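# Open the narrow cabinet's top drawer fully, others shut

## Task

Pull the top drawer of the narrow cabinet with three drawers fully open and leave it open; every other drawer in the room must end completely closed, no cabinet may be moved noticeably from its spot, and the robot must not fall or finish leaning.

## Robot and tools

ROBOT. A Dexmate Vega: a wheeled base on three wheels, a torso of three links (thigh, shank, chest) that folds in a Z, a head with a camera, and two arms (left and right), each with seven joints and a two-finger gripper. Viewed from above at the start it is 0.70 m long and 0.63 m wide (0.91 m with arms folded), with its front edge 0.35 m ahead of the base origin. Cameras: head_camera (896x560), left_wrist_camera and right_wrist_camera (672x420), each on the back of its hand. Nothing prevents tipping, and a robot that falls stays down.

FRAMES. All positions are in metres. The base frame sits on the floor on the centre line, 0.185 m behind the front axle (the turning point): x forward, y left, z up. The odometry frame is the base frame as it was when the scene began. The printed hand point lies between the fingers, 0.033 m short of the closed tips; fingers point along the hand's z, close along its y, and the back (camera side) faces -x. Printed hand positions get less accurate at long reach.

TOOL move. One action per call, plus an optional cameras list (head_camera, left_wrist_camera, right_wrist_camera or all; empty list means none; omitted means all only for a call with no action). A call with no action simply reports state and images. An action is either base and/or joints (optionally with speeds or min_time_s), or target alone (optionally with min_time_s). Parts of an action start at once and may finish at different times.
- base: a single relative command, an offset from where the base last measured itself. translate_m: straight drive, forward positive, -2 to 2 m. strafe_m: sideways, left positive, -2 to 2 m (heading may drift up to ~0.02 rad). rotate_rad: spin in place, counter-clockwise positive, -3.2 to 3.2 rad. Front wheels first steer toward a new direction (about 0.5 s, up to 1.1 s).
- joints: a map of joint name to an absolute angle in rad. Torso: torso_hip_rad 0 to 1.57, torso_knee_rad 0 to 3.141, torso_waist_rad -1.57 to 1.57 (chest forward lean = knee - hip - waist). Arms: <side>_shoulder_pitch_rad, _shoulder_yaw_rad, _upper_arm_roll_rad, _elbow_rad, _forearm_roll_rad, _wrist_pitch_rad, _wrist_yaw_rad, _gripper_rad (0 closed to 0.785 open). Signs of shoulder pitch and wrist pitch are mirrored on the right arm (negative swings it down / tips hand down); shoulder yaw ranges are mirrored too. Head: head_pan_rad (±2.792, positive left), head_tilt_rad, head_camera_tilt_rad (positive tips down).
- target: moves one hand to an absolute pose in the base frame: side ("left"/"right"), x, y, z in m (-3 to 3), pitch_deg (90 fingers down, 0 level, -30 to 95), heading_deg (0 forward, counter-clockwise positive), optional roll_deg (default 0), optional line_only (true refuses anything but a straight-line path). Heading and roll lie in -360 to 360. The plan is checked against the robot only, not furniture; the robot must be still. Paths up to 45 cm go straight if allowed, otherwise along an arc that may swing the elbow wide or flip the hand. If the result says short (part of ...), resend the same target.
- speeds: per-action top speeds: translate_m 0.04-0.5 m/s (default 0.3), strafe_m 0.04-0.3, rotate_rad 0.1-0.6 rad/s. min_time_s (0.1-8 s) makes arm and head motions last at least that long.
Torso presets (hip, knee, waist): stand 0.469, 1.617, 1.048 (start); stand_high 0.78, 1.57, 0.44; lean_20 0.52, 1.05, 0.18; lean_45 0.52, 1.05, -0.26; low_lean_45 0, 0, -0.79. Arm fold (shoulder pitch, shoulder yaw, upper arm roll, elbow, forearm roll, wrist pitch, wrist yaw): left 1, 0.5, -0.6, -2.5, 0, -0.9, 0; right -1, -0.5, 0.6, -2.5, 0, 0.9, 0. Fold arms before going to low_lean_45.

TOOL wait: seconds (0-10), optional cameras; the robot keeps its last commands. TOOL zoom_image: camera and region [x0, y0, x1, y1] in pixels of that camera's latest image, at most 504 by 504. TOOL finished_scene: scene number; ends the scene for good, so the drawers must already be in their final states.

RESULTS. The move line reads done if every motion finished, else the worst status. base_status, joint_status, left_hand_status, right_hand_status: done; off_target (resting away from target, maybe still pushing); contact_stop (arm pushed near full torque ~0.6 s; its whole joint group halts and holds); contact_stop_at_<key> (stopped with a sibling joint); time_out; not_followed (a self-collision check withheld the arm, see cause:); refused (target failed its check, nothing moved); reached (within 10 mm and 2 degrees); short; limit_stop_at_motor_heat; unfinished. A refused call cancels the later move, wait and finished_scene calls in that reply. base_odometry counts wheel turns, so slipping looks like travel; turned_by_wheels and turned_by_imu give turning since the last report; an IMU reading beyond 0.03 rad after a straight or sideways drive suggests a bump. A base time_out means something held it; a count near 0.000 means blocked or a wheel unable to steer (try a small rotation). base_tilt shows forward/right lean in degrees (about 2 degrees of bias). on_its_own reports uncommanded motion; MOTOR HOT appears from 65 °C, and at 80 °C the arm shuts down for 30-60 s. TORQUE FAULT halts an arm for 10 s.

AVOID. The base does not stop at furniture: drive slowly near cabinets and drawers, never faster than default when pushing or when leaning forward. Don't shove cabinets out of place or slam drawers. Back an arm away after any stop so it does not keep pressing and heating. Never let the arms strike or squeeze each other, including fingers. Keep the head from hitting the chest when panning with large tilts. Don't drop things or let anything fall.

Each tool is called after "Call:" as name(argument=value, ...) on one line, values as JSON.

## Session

Call:
move(joints={"head_pan_rad": 0.0, "head_camera_tilt_rad": 0.4}, cameras=["head_camera"])

Call:
move(joints={"head_pan_rad": 1.2, "head_camera_tilt_rad": 0.4}, cameras=["head_camera"])

Call:
move(joints={"head_pan_rad": 2.4, "head_camera_tilt_rad": 0.4}, cameras=["head_camera"])

Scene clock: 0.93 s.
Joint torques (N m): left_arm=[5.44 0.22 -1.55 -2.72 0.18 -2 0.05] | right_arm=[-5.26 -1.63 0.23 -2.62 0.17 2.16 0.02]
Motor temperatures (°C): left_arm=[31 31 31 26 40 35 41] | right_arm=[29 27 32 31 36 36 33]
move: done
base_odometry: x=+0.000 y=+0.000 heading=+0.000
turned_by_wheels: +0.000
turned_by_imu: +0.000
base_tilt: forward=+0.0 right=+0.8
base_status: not commanded
joint_positions: torso_hip_rad=+0.469 torso_knee_rad=+1.617 torso_waist_rad=+1.048 left_shoulder_pitch_rad=+2.199 left_shoulder_yaw_rad=+0.008 left_upper_arm_roll_rad=-0.009 left_elbow_rad=-1.083 left_forearm_roll_rad=+0.016 left_wrist_pitch_rad=-0.484 left_wrist_yaw_rad=+0.004 left_gripper_rad=+0.005 right_shoulder_pitch_rad=-2.208 right_shoulder_yaw_rad=+0.017 right_upper_arm_roll_rad=-0.013 right_elbow_rad=-1.119 right_forearm_roll_rad=-0.015 right_wrist_pitch_rad=+0.484 right_wrist_yaw_rad=-0.019 right_gripper_rad=+0.005 head_pan_rad=+0.000 head_tilt_rad=+0.000 head_camera_tilt_rad=+0.400
joint_status: all done
chest: x=-0.0111 y=+0.0000 z=+1.4155 quat_wxyz=(+0.999, +0.000, +0.050, +0.000) (m; base frame)
left_hand: x=+0.1637 y=+0.2372 z=+0.6154 quat_wxyz=(+0.407, +0.009, +0.913, +0.007) pitch_deg=+41.9 heading_deg=+0.4 roll_deg=+1.6 back=up (m; base frame)
right_hand: x=+0.1747 y=-0.2171 z=+0.6263 quat_wxyz=(+0.419, +0.002, +0.908, +0.001) pitch_deg=+40.4 heading_deg=+0.0 roll_deg=+0.2 back=up (m; base frame)
pictures: head_camera

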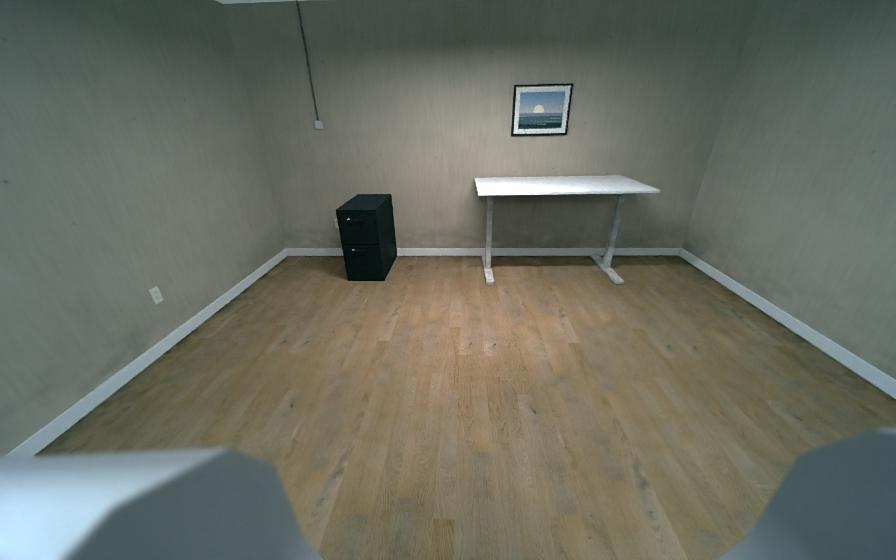

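Scene clock: 2.40 s.
Joint torques (N m): left_arm=[5.12 0.26 -1.1 -3.05 0.31 -2.4 -0.08] | right_arm=[-5.56 -0.63 0.29 -3.14 0.03 2.75 -0.1]
move: done
base_odometry: x=+0.000 y=+0.000 heading=+0.000
turned_by_wheels: +0.000
turned_by_imu: +0.000
base_tilt: forward=+0.1 right=+0.7
base_status: not commanded
joint_positions: torso_hip_rad=+0.469 torso_knee_rad=+1.617 torso_waist_rad=+1.048 left_shoulder_pitch_rad=+2.199 left_shoulder_yaw_rad=+0.008 left_upper_arm_roll_rad=-0.009 left_elbow_rad=-1.083 left_forearm_roll_rad=+0.016 left_wrist_pitch_rad=-0.484 left_wrist_yaw_rad=+0.004 left_gripper_rad=+0.005 right_shoulder_pitch_rad=-2.208 right_shoulder_yaw_rad=+0.017 right_upper_arm_roll_rad=-0.013 right_elbow_rad=-1.119 right_forearm_roll_rad=-0.015 right_wrist_pitch_rad=+0.484 right_wrist_yaw_rad=-0.019 right_gripper_rad=+0.005 head_pan_rad=+1.200 head_tilt_rad=+0.000 head_camera_tilt_rad=+0.400
joint_status: all done
chest: x=-0.0111 y=+0.0000 z=+1.4155 quat_wxyz=(+0.999, +0.000, +0.050, +0.000) (m; base frame)
left_hand: x=+0.1637 y=+0.2372 z=+0.6154 quat_wxyz=(+0.407, +0.009, +0.913, +0.007) pitch_deg=+41.9 heading_deg=+0.4 roll_deg=+1.6 back=up (m; base frame)
right_hand: x=+0.1747 y=-0.2171 z=+0.6263 quat_wxyz=(+0.419, +0.002, +0.908, +0.001) pitch_deg=+40.4 heading_deg=+0.0 roll_deg=+0.2 back=up (m; base frame)
pictures: head_camera

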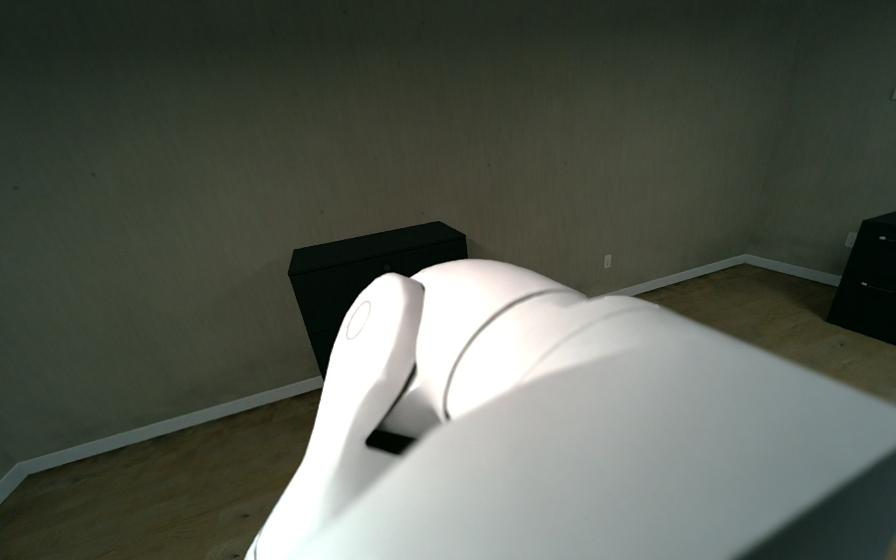

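Scene clock: 3.87 s.
Joint torques (N m): left_arm=[5.54 0.72 -1.41 -2.81 0.06 -2.45 0.21] | right_arm=[-5.38 -1.56 0.19 -1.98 -0.03 2.02 -0.1]
move: done
base_odometry: x=+0.000 y=+0.000 heading=+0.000
turned_by_wheels: +0.000
turned_by_imu: +0.000
base_tilt: forward=+0.1 right=+0.7
base_status: not commanded
joint_positions: torso_hip_rad=+0.469 torso_knee_rad=+1.617 torso_waist_rad=+1.048 left_shoulder_pitch_rad=+2.199 left_shoulder_yaw_rad=+0.008 left_upper_arm_roll_rad=-0.009 left_elbow_rad=-1.083 left_forearm_roll_rad=+0.016 left_wrist_pitch_rad=-0.484 left_wrist_yaw_rad=+0.004 left_gripper_rad=+0.005 right_shoulder_pitch_rad=-2.208 right_shoulder_yaw_rad=+0.017 right_upper_arm_roll_rad=-0.013 right_elbow_rad=-1.119 right_forearm_roll_rad=-0.015 right_wrist_pitch_rad=+0.484 right_wrist_yaw_rad=-0.019 right_gripper_rad=+0.005 head_pan_rad=+2.400 head_tilt_rad=+0.000 head_camera_tilt_rad=+0.400
joint_status: all done
chest: x=-0.0111 y=+0.0000 z=+1.4155 quat_wxyz=(+0.999, +0.000, +0.050, +0.000) (m; base frame)
left_hand: x=+0.1637 y=+0.2372 z=+0.6154 quat_wxyz=(+0.407, +0.009, +0.913, +0.007) pitch_deg=+41.9 heading_deg=+0.4 roll_deg=+1.6 back=up (m; base frame)
right_hand: x=+0.1747 y=-0.2171 z=+0.6263 quat_wxyz=(+0.419, +0.002, +0.908, +0.001) pitch_deg=+40.4 heading_deg=+0.0 roll_deg=+0.2 back=up (m; base frame)
pictures: head_camera

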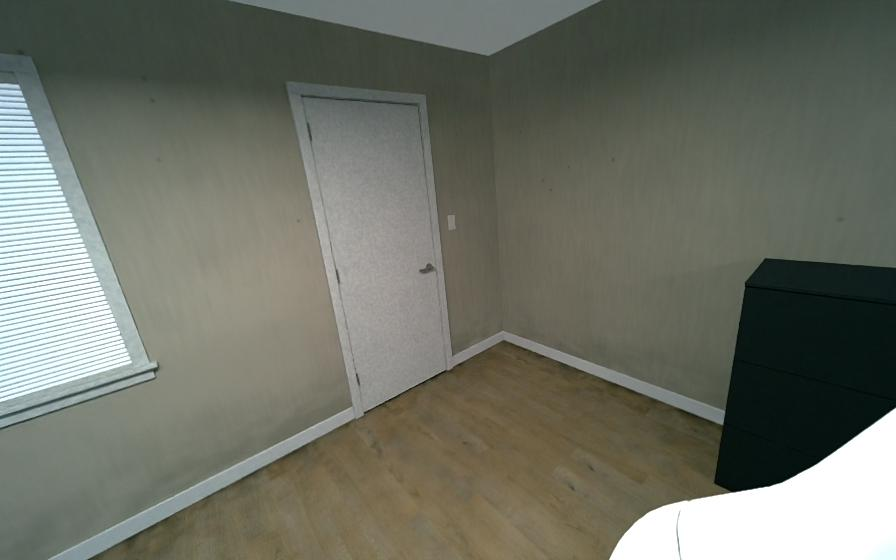

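Call:
move(base={"rotate_rad": -1.575}, joints={"torso_hip_rad": 0.0, "torso_knee_rad": 0.8, "torso_waist_rad": -0.1, "left_shoulder_pitch_rad": 1.004, "left_shoulder_yaw_rad": -0.219, "left_upper_arm_roll_rad": -0.176, "left_elbow_rad": -1.0, "left_forearm_roll_rad": -1.292, "left_wrist_pitch_rad": 0.026, "left_wrist_yaw_rad": -0.839, "left_gripper_rad": 0.5, "right_shoulder_pitch_rad": -1.3, "right_elbow_rad": -1.5, "head_pan_rad": 0.0, "head_camera_tilt_rad": -0.35}, cameras=["all"])

Scene clock: 10.30 s.
Joint torques (N m): left_arm=[-9.96 -4.39 -3.35 -3.63 0.08 -0.53 -1.42] | right_arm=[10.81 -0.9 0.47 -6.24 0.15 2.51 0]
move: done
base_odometry: x=+0.002 y=+0.001 heading=-1.579
turned_by_wheels: -1.579
turned_by_imu: -1.571
base_tilt: forward=+0.1 right=+0.7
base_status: done
joint_positions: torso_hip_rad=+0.001 torso_knee_rad=+0.800 torso_waist_rad=-0.100 left_shoulder_pitch_rad=+1.008 left_shoulder_yaw_rad=-0.218 left_upper_arm_roll_rad=-0.175 left_elbow_rad=-1.000 left_forearm_roll_rad=-1.288 left_wrist_pitch_rad=+0.024 left_wrist_yaw_rad=-0.836 left_gripper_rad=+0.500 right_shoulder_pitch_rad=-1.301 right_shoulder_yaw_rad=+0.017 right_upper_arm_roll_rad=-0.013 right_elbow_rad=-1.500 right_forearm_roll_rad=-0.015 right_wrist_pitch_rad=+0.484 right_wrist_yaw_rad=-0.019 right_gripper_rad=+0.005 head_pan_rad=+0.000 head_tilt_rad=+0.000 head_camera_tilt_rad=-0.350
joint_status: all done
chest: x=+0.2591 y=+0.0000 z=+1.0685 quat_wxyz=(+0.901, +0.000, +0.435, +0.000) (m; base frame)
left_hand: x=+0.6978 y=+0.1750 z=+0.4314 quat_wxyz=(+0.477, -0.521, +0.525, -0.475) pitch_deg=+5.4 heading_deg=-0.1 roll_deg=-89.7 (m; base frame)
right_hand: x=+0.6753 y=-0.2210 z=+0.4889 quat_wxyz=(+0.627, +0.005, +0.779, +0.000) pitch_deg=+12.4 heading_deg=-0.4 roll_deg=+0.3 back=up (m; base frame)
pictures: head_camera, left_wrist_camera, right_wrist_camera

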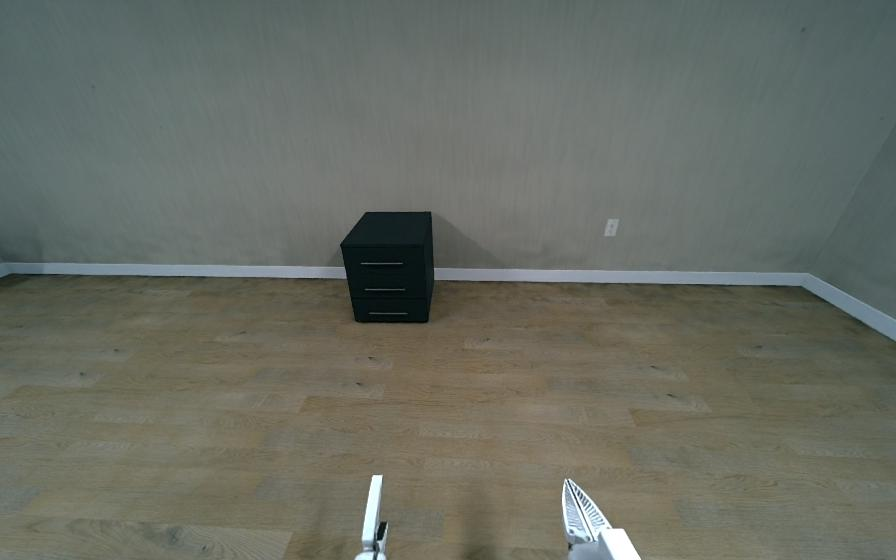

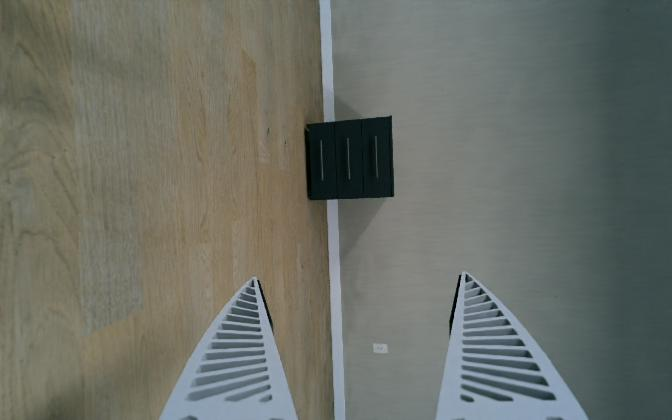

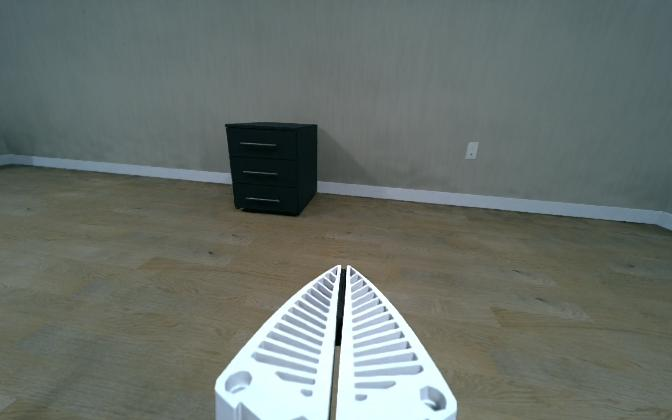

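Call:
move(target={"side": "left", "x": 0.7, "y": 0.3, "z": 0.4335, "pitch_deg": 5, "heading_deg": 0, "roll_deg": 90}, cameras=[])

Call:
move(base={"translate_m": 0.93}, speeds={"translate_m": 0.38}, cameras=["head_camera", "left_wrist_camera"])

Scene clock: 13.67 s.
Joint torques (N m): left_arm=[-10.61 4.41 -5.28 -4.69 -0.48 -0.4 -1.34] | right_arm=[10.84 -1.31 -0.06 -6.62 0.04 2.68 0.03]
move: done
base_odometry: x=+0.002 y=+0.001 heading=-1.580
turned_by_wheels: +0.000
turned_by_imu: +0.000
base_tilt: forward=+0.1 right=+0.7
base_status: not commanded
joint_positions: torso_hip_rad=+0.001 torso_knee_rad=+0.800 torso_waist_rad=-0.100 left_shoulder_pitch_rad=+0.983 left_shoulder_yaw_rad=-0.014 left_upper_arm_roll_rad=-0.290 left_elbow_rad=-0.978 left_forearm_roll_rad=-1.394 left_wrist_pitch_rad=+0.232 left_wrist_yaw_rad=-0.839 left_gripper_rad=+0.500 right_shoulder_pitch_rad=-1.300 right_shoulder_yaw_rad=+0.017 right_upper_arm_roll_rad=-0.013 right_elbow_rad=-1.500 right_forearm_roll_rad=-0.015 right_wrist_pitch_rad=+0.484 right_wrist_yaw_rad=-0.019 right_gripper_rad=+0.005 head_pan_rad=+0.000 head_tilt_rad=+0.000 head_camera_tilt_rad=-0.350
joint_status: not commanded
chest: x=+0.2591 y=+0.0000 z=+1.0685 quat_wxyz=(+0.901, +0.000, +0.435, +0.000) (m; base frame)
left_hand: x=+0.6998 y=+0.2976 z=+0.4330 quat_wxyz=(+0.477, -0.521, +0.522, -0.478) pitch_deg=+5.1 heading_deg=+0.0 roll_deg=+90.0 (m; base frame)
left_hand_status: reached (straight line, planned for 1.0 s): 2 mm and 0.1 deg off.
right_hand: x=+0.6754 y=-0.2210 z=+0.4890 quat_wxyz=(+0.627, +0.005, +0.779, +0.000) pitch_deg=+12.4 heading_deg=-0.4 roll_deg=+0.3 back=up (m; base frame)
pictures: none
No camera images: "cameras" was empty.

Scene clock: 18.17 s.
Joint torques (N m): left_arm=[-8.08 3.89 -4.21 -3.21 -0.71 0.01 -1.43] | right_arm=[11.32 0.08 0.18 -6.36 0.04 2.65 -0.01]
move: done
base_odometry: x=-0.006 y=-0.929 heading=-1.580
turned_by_wheels: -0.001
turned_by_imu: -0.002
base_tilt: forward=+0.1 right=+0.7
base_status: done
joint_positions: torso_hip_rad=+0.001 torso_knee_rad=+0.800 torso_waist_rad=-0.100 left_shoulder_pitch_rad=+0.982 left_shoulder_yaw_rad=-0.010 left_upper_arm_roll_rad=-0.292 left_elbow_rad=-0.977 left_forearm_roll_rad=-1.395 left_wrist_pitch_rad=+0.236 left_wrist_yaw_rad=-0.839 left_gripper_rad=+0.500 right_shoulder_pitch_rad=-1.300 right_shoulder_yaw_rad=+0.017 right_upper_arm_roll_rad=-0.013 right_elbow_rad=-1.500 right_forearm_roll_rad=-0.015 right_wrist_pitch_rad=+0.484 right_wrist_yaw_rad=-0.019 right_gripper_rad=+0.005 head_pan_rad=+0.000 head_tilt_rad=+0.000 head_camera_tilt_rad=-0.350
joint_status: not commanded
chest: x=+0.2590 y=+0.0000 z=+1.0685 quat_wxyz=(+0.901, +0.000, +0.435, +0.000) (m; base frame)
left_hand: x=+0.6999 y=+0.2998 z=+0.4333 quat_wxyz=(+0.478, -0.521, +0.521, -0.478) pitch_deg=+5.0 heading_deg=+0.0 roll_deg=+90.0 (m; base frame)
right_hand: x=+0.6754 y=-0.2210 z=+0.4891 quat_wxyz=(+0.627, +0.005, +0.779, +0.000) pitch_deg=+12.4 heading_deg=-0.4 roll_deg=+0.3 back=up (m; base frame)
pictures: head_camera, left_wrist_camera

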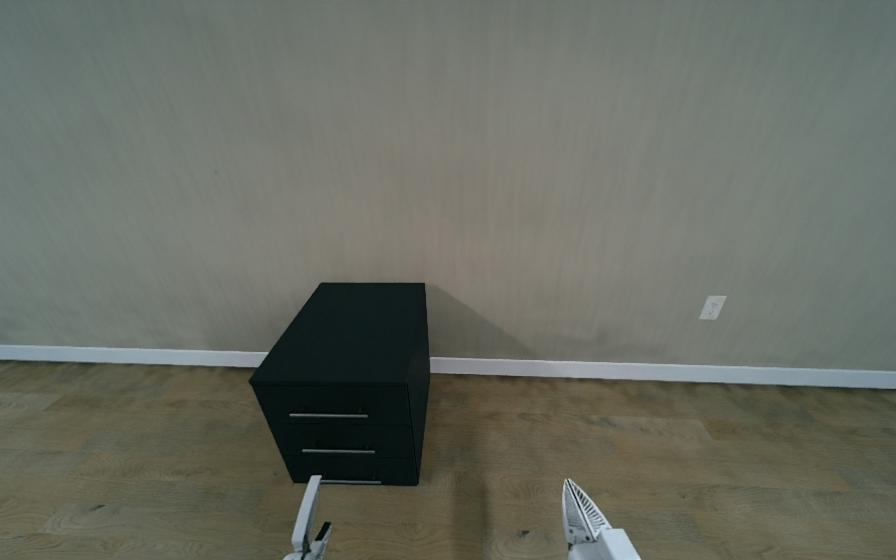

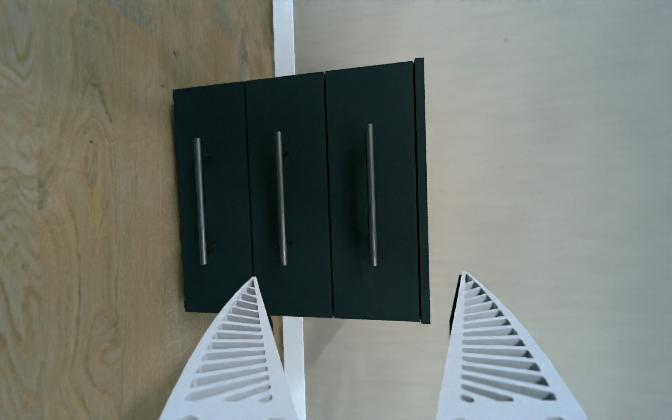

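Call:
move(base={"translate_m": 0.243}, joints={"head_camera_tilt_rad": 0.2}, cameras=["head_camera", "left_wrist_camera"])

Scene clock: 20.90 s.
Joint torques (N m): left_arm=[-19.76 3.45 -1.43 -9.39 -0.08 -0.08 -0.28] | right_arm=[9.02 -1.02 0.73 -6.37 0.07 2.38 -0.09]
move: done
base_odometry: x=-0.008 y=-1.172 heading=-1.580
turned_by_wheels: +0.000
turned_by_imu: +0.000
base_tilt: forward=+0.1 right=+0.7
base_status: done
joint_positions: torso_hip_rad=+0.001 torso_knee_rad=+0.800 torso_waist_rad=-0.100 left_shoulder_pitch_rad=+0.982 left_shoulder_yaw_rad=-0.010 left_upper_arm_roll_rad=-0.293 left_elbow_rad=-0.977 left_forearm_roll_rad=-1.395 left_wrist_pitch_rad=+0.236 left_wrist_yaw_rad=-0.839 left_gripper_rad=+0.500 right_shoulder_pitch_rad=-1.300 right_shoulder_yaw_rad=+0.017 right_upper_arm_roll_rad=-0.013 right_elbow_rad=-1.500 right_forearm_roll_rad=-0.015 right_wrist_pitch_rad=+0.484 right_wrist_yaw_rad=-0.019 right_gripper_rad=+0.005 head_pan_rad=+0.000 head_tilt_rad=+0.000 head_camera_tilt_rad=+0.200
joint_status: all done
chest: x=+0.2590 y=+0.0000 z=+1.0684 quat_wxyz=(+0.901, +0.000, +0.435, +0.000) (m; base frame)
left_hand: x=+0.6994 y=+0.2999 z=+0.4330 quat_wxyz=(+0.477, -0.522, +0.521, -0.477) pitch_deg=+5.1 heading_deg=+0.0 roll_deg=+90.0 (m; base frame)
right_hand: x=+0.6754 y=-0.2210 z=+0.4890 quat_wxyz=(+0.627, +0.005, +0.779, +0.000) pitch_deg=+12.4 heading_deg=-0.4 roll_deg=+0.3 back=up (m; base frame)
pictures: head_camera, left_wrist_camera

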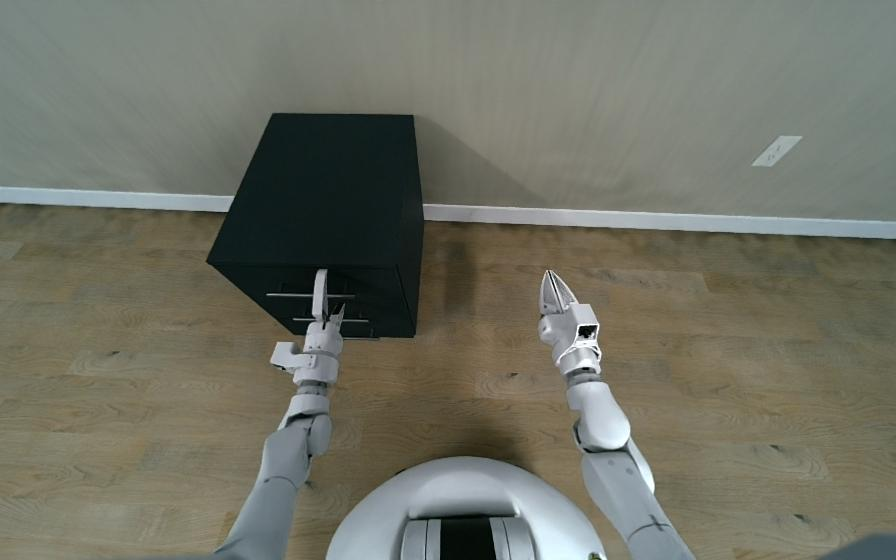

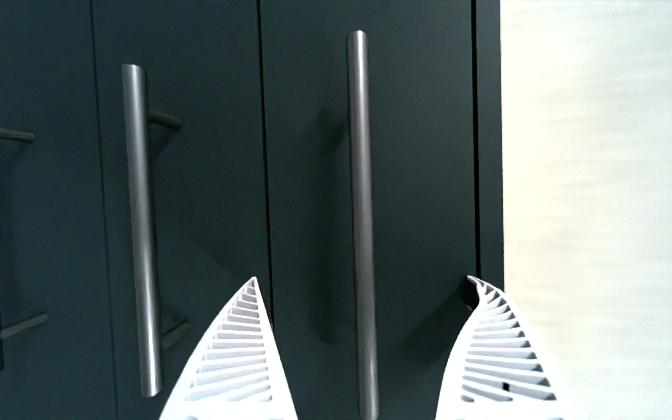

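Call:
move(base={"translate_m": -0.014}, cameras=[])

Call:
move(joints={"left_gripper_rad": 0.0}, cameras=["left_wrist_camera"])

Scene clock: 22.17 s.
Joint torques (N m): left_arm=[-8.93 4.22 -1.47 -4.21 -0.21 0.08 -0.84] | right_arm=[9.66 -0.89 0.27 -6.35 0.07 2.46 -0.01]
move: done
base_odometry: x=-0.008 y=-1.158 heading=-1.581
turned_by_wheels: -0.001
turned_by_imu: -0.001
base_tilt: forward=+0.1 right=+0.8
base_status: done
joint_positions: torso_hip_rad=+0.001 torso_knee_rad=+0.800 torso_waist_rad=-0.100 left_shoulder_pitch_rad=+0.982 left_shoulder_yaw_rad=-0.010 left_upper_arm_roll_rad=-0.293 left_elbow_rad=-0.977 left_forearm_roll_rad=-1.395 left_wrist_pitch_rad=+0.236 left_wrist_yaw_rad=-0.839 left_gripper_rad=+0.500 right_shoulder_pitch_rad=-1.300 right_shoulder_yaw_rad=+0.017 right_upper_arm_roll_rad=-0.013 right_elbow_rad=-1.500 right_forearm_roll_rad=-0.015 right_wrist_pitch_rad=+0.484 right_wrist_yaw_rad=-0.019 right_gripper_rad=+0.005 head_pan_rad=+0.000 head_tilt_rad=+0.000 head_camera_tilt_rad=+0.200
joint_status: not commanded
chest: x=+0.2590 y=+0.0000 z=+1.0684 quat_wxyz=(+0.901, +0.000, +0.435, +0.000) (m; base frame)
left_hand: x=+0.6998 y=+0.3000 z=+0.4333 quat_wxyz=(+0.478, -0.521, +0.521, -0.478) pitch_deg=+5.0 heading_deg=+0.0 roll_deg=+90.0 (m; base frame)
right_hand: x=+0.6754 y=-0.2210 z=+0.4890 quat_wxyz=(+0.627, +0.005, +0.779, +0.000) pitch_deg=+12.4 heading_deg=-0.4 roll_deg=+0.3 back=up (m; base frame)
pictures: none
No camera images: "cameras" was empty.

Scene clock: 23.27 s.
Joint torques (N m): left_arm=[-2.12 3.42 -1.8 -0.72 0.18 0.08 0.12] | right_arm=[9.75 -1.05 0.03 -5.96 0.05 2.3 -0.04]
move: done
base_odometry: x=-0.008 y=-1.158 heading=-1.581
turned_by_wheels: +0.000
turned_by_imu: +0.000
base_tilt: forward=+0.1 right=+0.7
base_status: not commanded
joint_positions: torso_hip_rad=+0.001 torso_knee_rad=+0.800 torso_waist_rad=-0.100 left_shoulder_pitch_rad=+0.982 left_shoulder_yaw_rad=-0.010 left_upper_arm_roll_rad=-0.293 left_elbow_rad=-0.977 left_forearm_roll_rad=-1.396 left_wrist_pitch_rad=+0.236 left_wrist_yaw_rad=-0.839 left_gripper_rad=+0.000 right_shoulder_pitch_rad=-1.300 right_shoulder_yaw_rad=+0.017 right_upper_arm_roll_rad=-0.013 right_elbow_rad=-1.500 right_forearm_roll_rad=-0.015 right_wrist_pitch_rad=+0.484 right_wrist_yaw_rad=-0.019 right_gripper_rad=+0.005 head_pan_rad=+0.000 head_tilt_rad=+0.000 head_camera_tilt_rad=+0.200
joint_status: all done
chest: x=+0.2590 y=+0.0000 z=+1.0685 quat_wxyz=(+0.901, +0.000, +0.435, +0.000) (m; base frame)
left_hand: x=+0.7001 y=+0.3000 z=+0.4338 quat_wxyz=(+0.478, -0.521, +0.521, -0.478) pitch_deg=+5.0 heading_deg=+0.0 roll_deg=+90.0 (m; base frame)
right_hand: x=+0.6754 y=-0.2210 z=+0.4891 quat_wxyz=(+0.627, +0.005, +0.779, +0.000) pitch_deg=+12.4 heading_deg=-0.4 roll_deg=+0.3 back=up (m; base frame)
pictures: left_wrist_camera

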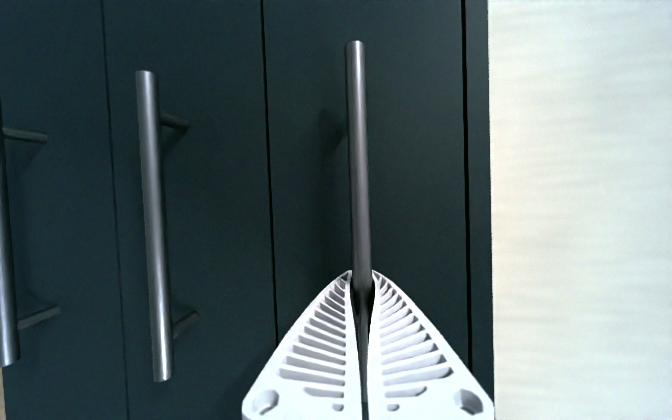

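Call:
move(base={"translate_m": -0.33}, speeds={"translate_m": 0.14}, cameras=["left_wrist_camera"])

Call:
move(base={"translate_m": -0.09}, speeds={"translate_m": 0.07}, cameras=["all"])

Scene clock: 26.90 s.
Joint torques (N m): left_arm=[1.08 -0.96 4.04 -1.33 3.47 3.41 -0.07] | right_arm=[8.25 -0.74 -0.09 -6.07 0.03 2.51 0]
move: done
base_odometry: x=-0.005 y=-0.828 heading=-1.581
turned_by_wheels: +0.000
turned_by_imu: +0.000
base_tilt: forward=+0.0 right=+0.7
base_status: done
joint_positions: torso_hip_rad=+0.001 torso_knee_rad=+0.800 torso_waist_rad=-0.100 left_shoulder_pitch_rad=+0.981 left_shoulder_yaw_rad=-0.010 left_upper_arm_roll_rad=-0.293 left_elbow_rad=-0.977 left_forearm_roll_rad=-1.396 left_wrist_pitch_rad=+0.235 left_wrist_yaw_rad=-0.839 left_gripper_rad=+0.000 right_shoulder_pitch_rad=-1.300 right_shoulder_yaw_rad=+0.017 right_upper_arm_roll_rad=-0.013 right_elbow_rad=-1.500 right_forearm_roll_rad=-0.015 right_wrist_pitch_rad=+0.484 right_wrist_yaw_rad=-0.019 right_gripper_rad=+0.005 head_pan_rad=+0.000 head_tilt_rad=+0.000 head_camera_tilt_rad=+0.200
joint_status: not commanded
chest: x=+0.2589 y=+0.0000 z=+1.0685 quat_wxyz=(+0.901, +0.000, +0.435, +0.000) (m; base frame)
left_hand: x=+0.7002 y=+0.3008 z=+0.4340 quat_wxyz=(+0.479, -0.521, +0.521, -0.477) pitch_deg=+4.9 heading_deg=+0.1 roll_deg=-90.0 (m; base frame)
right_hand: x=+0.6754 y=-0.2210 z=+0.4892 quat_wxyz=(+0.627, +0.005, +0.779, +0.000) pitch_deg=+12.4 heading_deg=-0.4 roll_deg=+0.3 back=up (m; base frame)
pictures: left_wrist_camera

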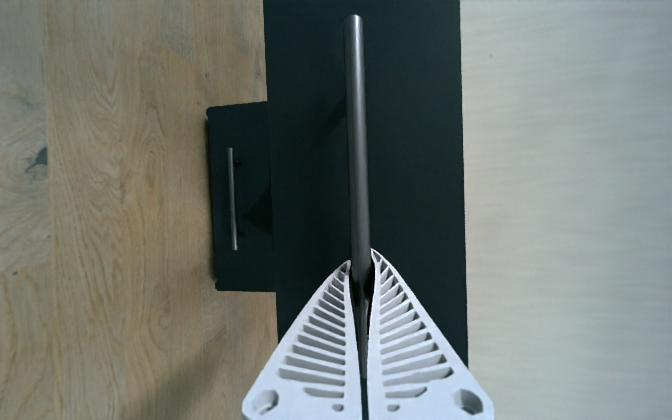

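Scene clock: 29.00 s.
Joint torques (N m): left_arm=[-1.23 0.04 1.87 -3.38 -0.17 -0.37 -0.69] | right_arm=[9.38 -1.09 0.17 -6.08 0.02 2.43 0.06]
move: done
base_odometry: x=-0.004 y=-0.738 heading=-1.582
turned_by_wheels: -0.001
turned_by_imu: -0.001
base_tilt: forward=+0.1 right=+0.7
base_status: done
joint_positions: torso_hip_rad=+0.001 torso_knee_rad=+0.800 torso_waist_rad=-0.100 left_shoulder_pitch_rad=+0.982 left_shoulder_yaw_rad=-0.010 left_upper_arm_roll_rad=-0.293 left_elbow_rad=-0.977 left_forearm_roll_rad=-1.395 left_wrist_pitch_rad=+0.236 left_wrist_yaw_rad=-0.839 left_gripper_rad=+0.000 right_shoulder_pitch_rad=-1.300 right_shoulder_yaw_rad=+0.017 right_upper_arm_roll_rad=-0.013 right_elbow_rad=-1.500 right_forearm_roll_rad=-0.015 right_wrist_pitch_rad=+0.484 right_wrist_yaw_rad=-0.019 right_gripper_rad=+0.005 head_pan_rad=+0.000 head_tilt_rad=+0.000 head_camera_tilt_rad=+0.200
joint_status: not commanded
chest: x=+0.2590 y=+0.0000 z=+1.0685 quat_wxyz=(+0.901, +0.000, +0.435, +0.000) (m; base frame)
left_hand: x=+0.7000 y=+0.3002 z=+0.4336 quat_wxyz=(+0.478, -0.521, +0.521, -0.478) pitch_deg=+5.0 heading_deg=+0.0 roll_deg=-90.0 (m; base frame)
right_hand: x=+0.6754 y=-0.2210 z=+0.4891 quat_wxyz=(+0.627, +0.005, +0.779, +0.000) pitch_deg=+12.4 heading_deg=-0.4 roll_deg=+0.3 back=up (m; base frame)
pictures: head_camera, left_wrist_camera, right_wrist_camera

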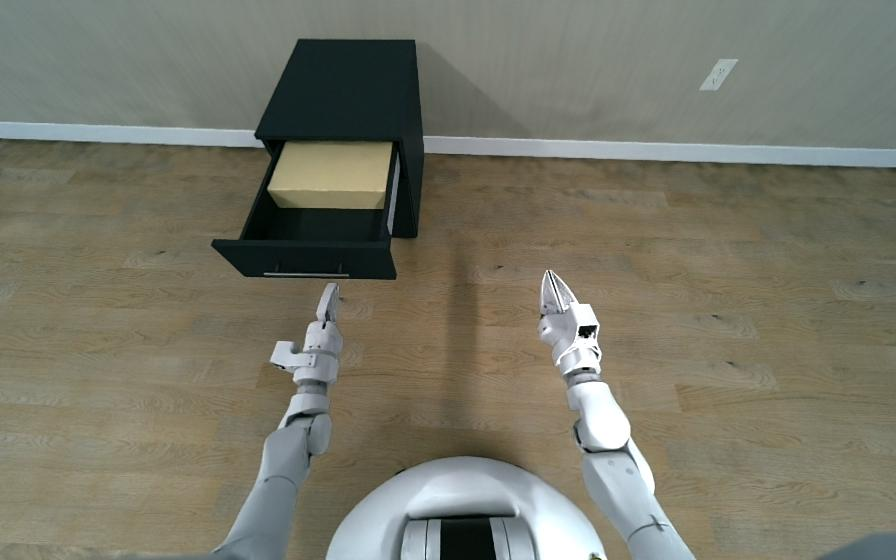

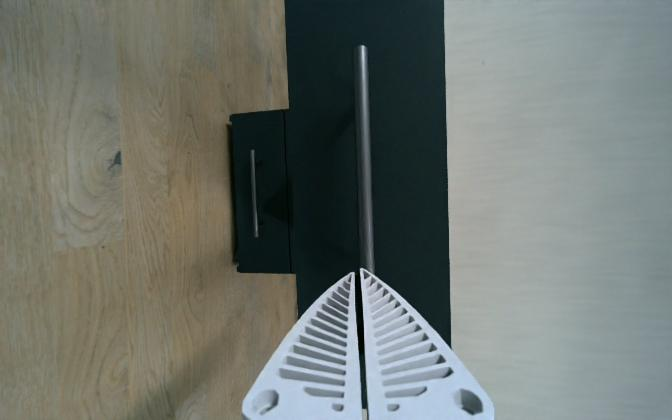

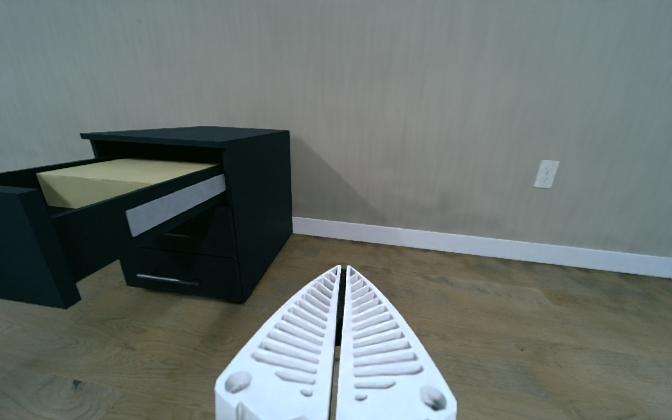

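Call:
finished_scene(scene=3)

The scene is finished: the task was done.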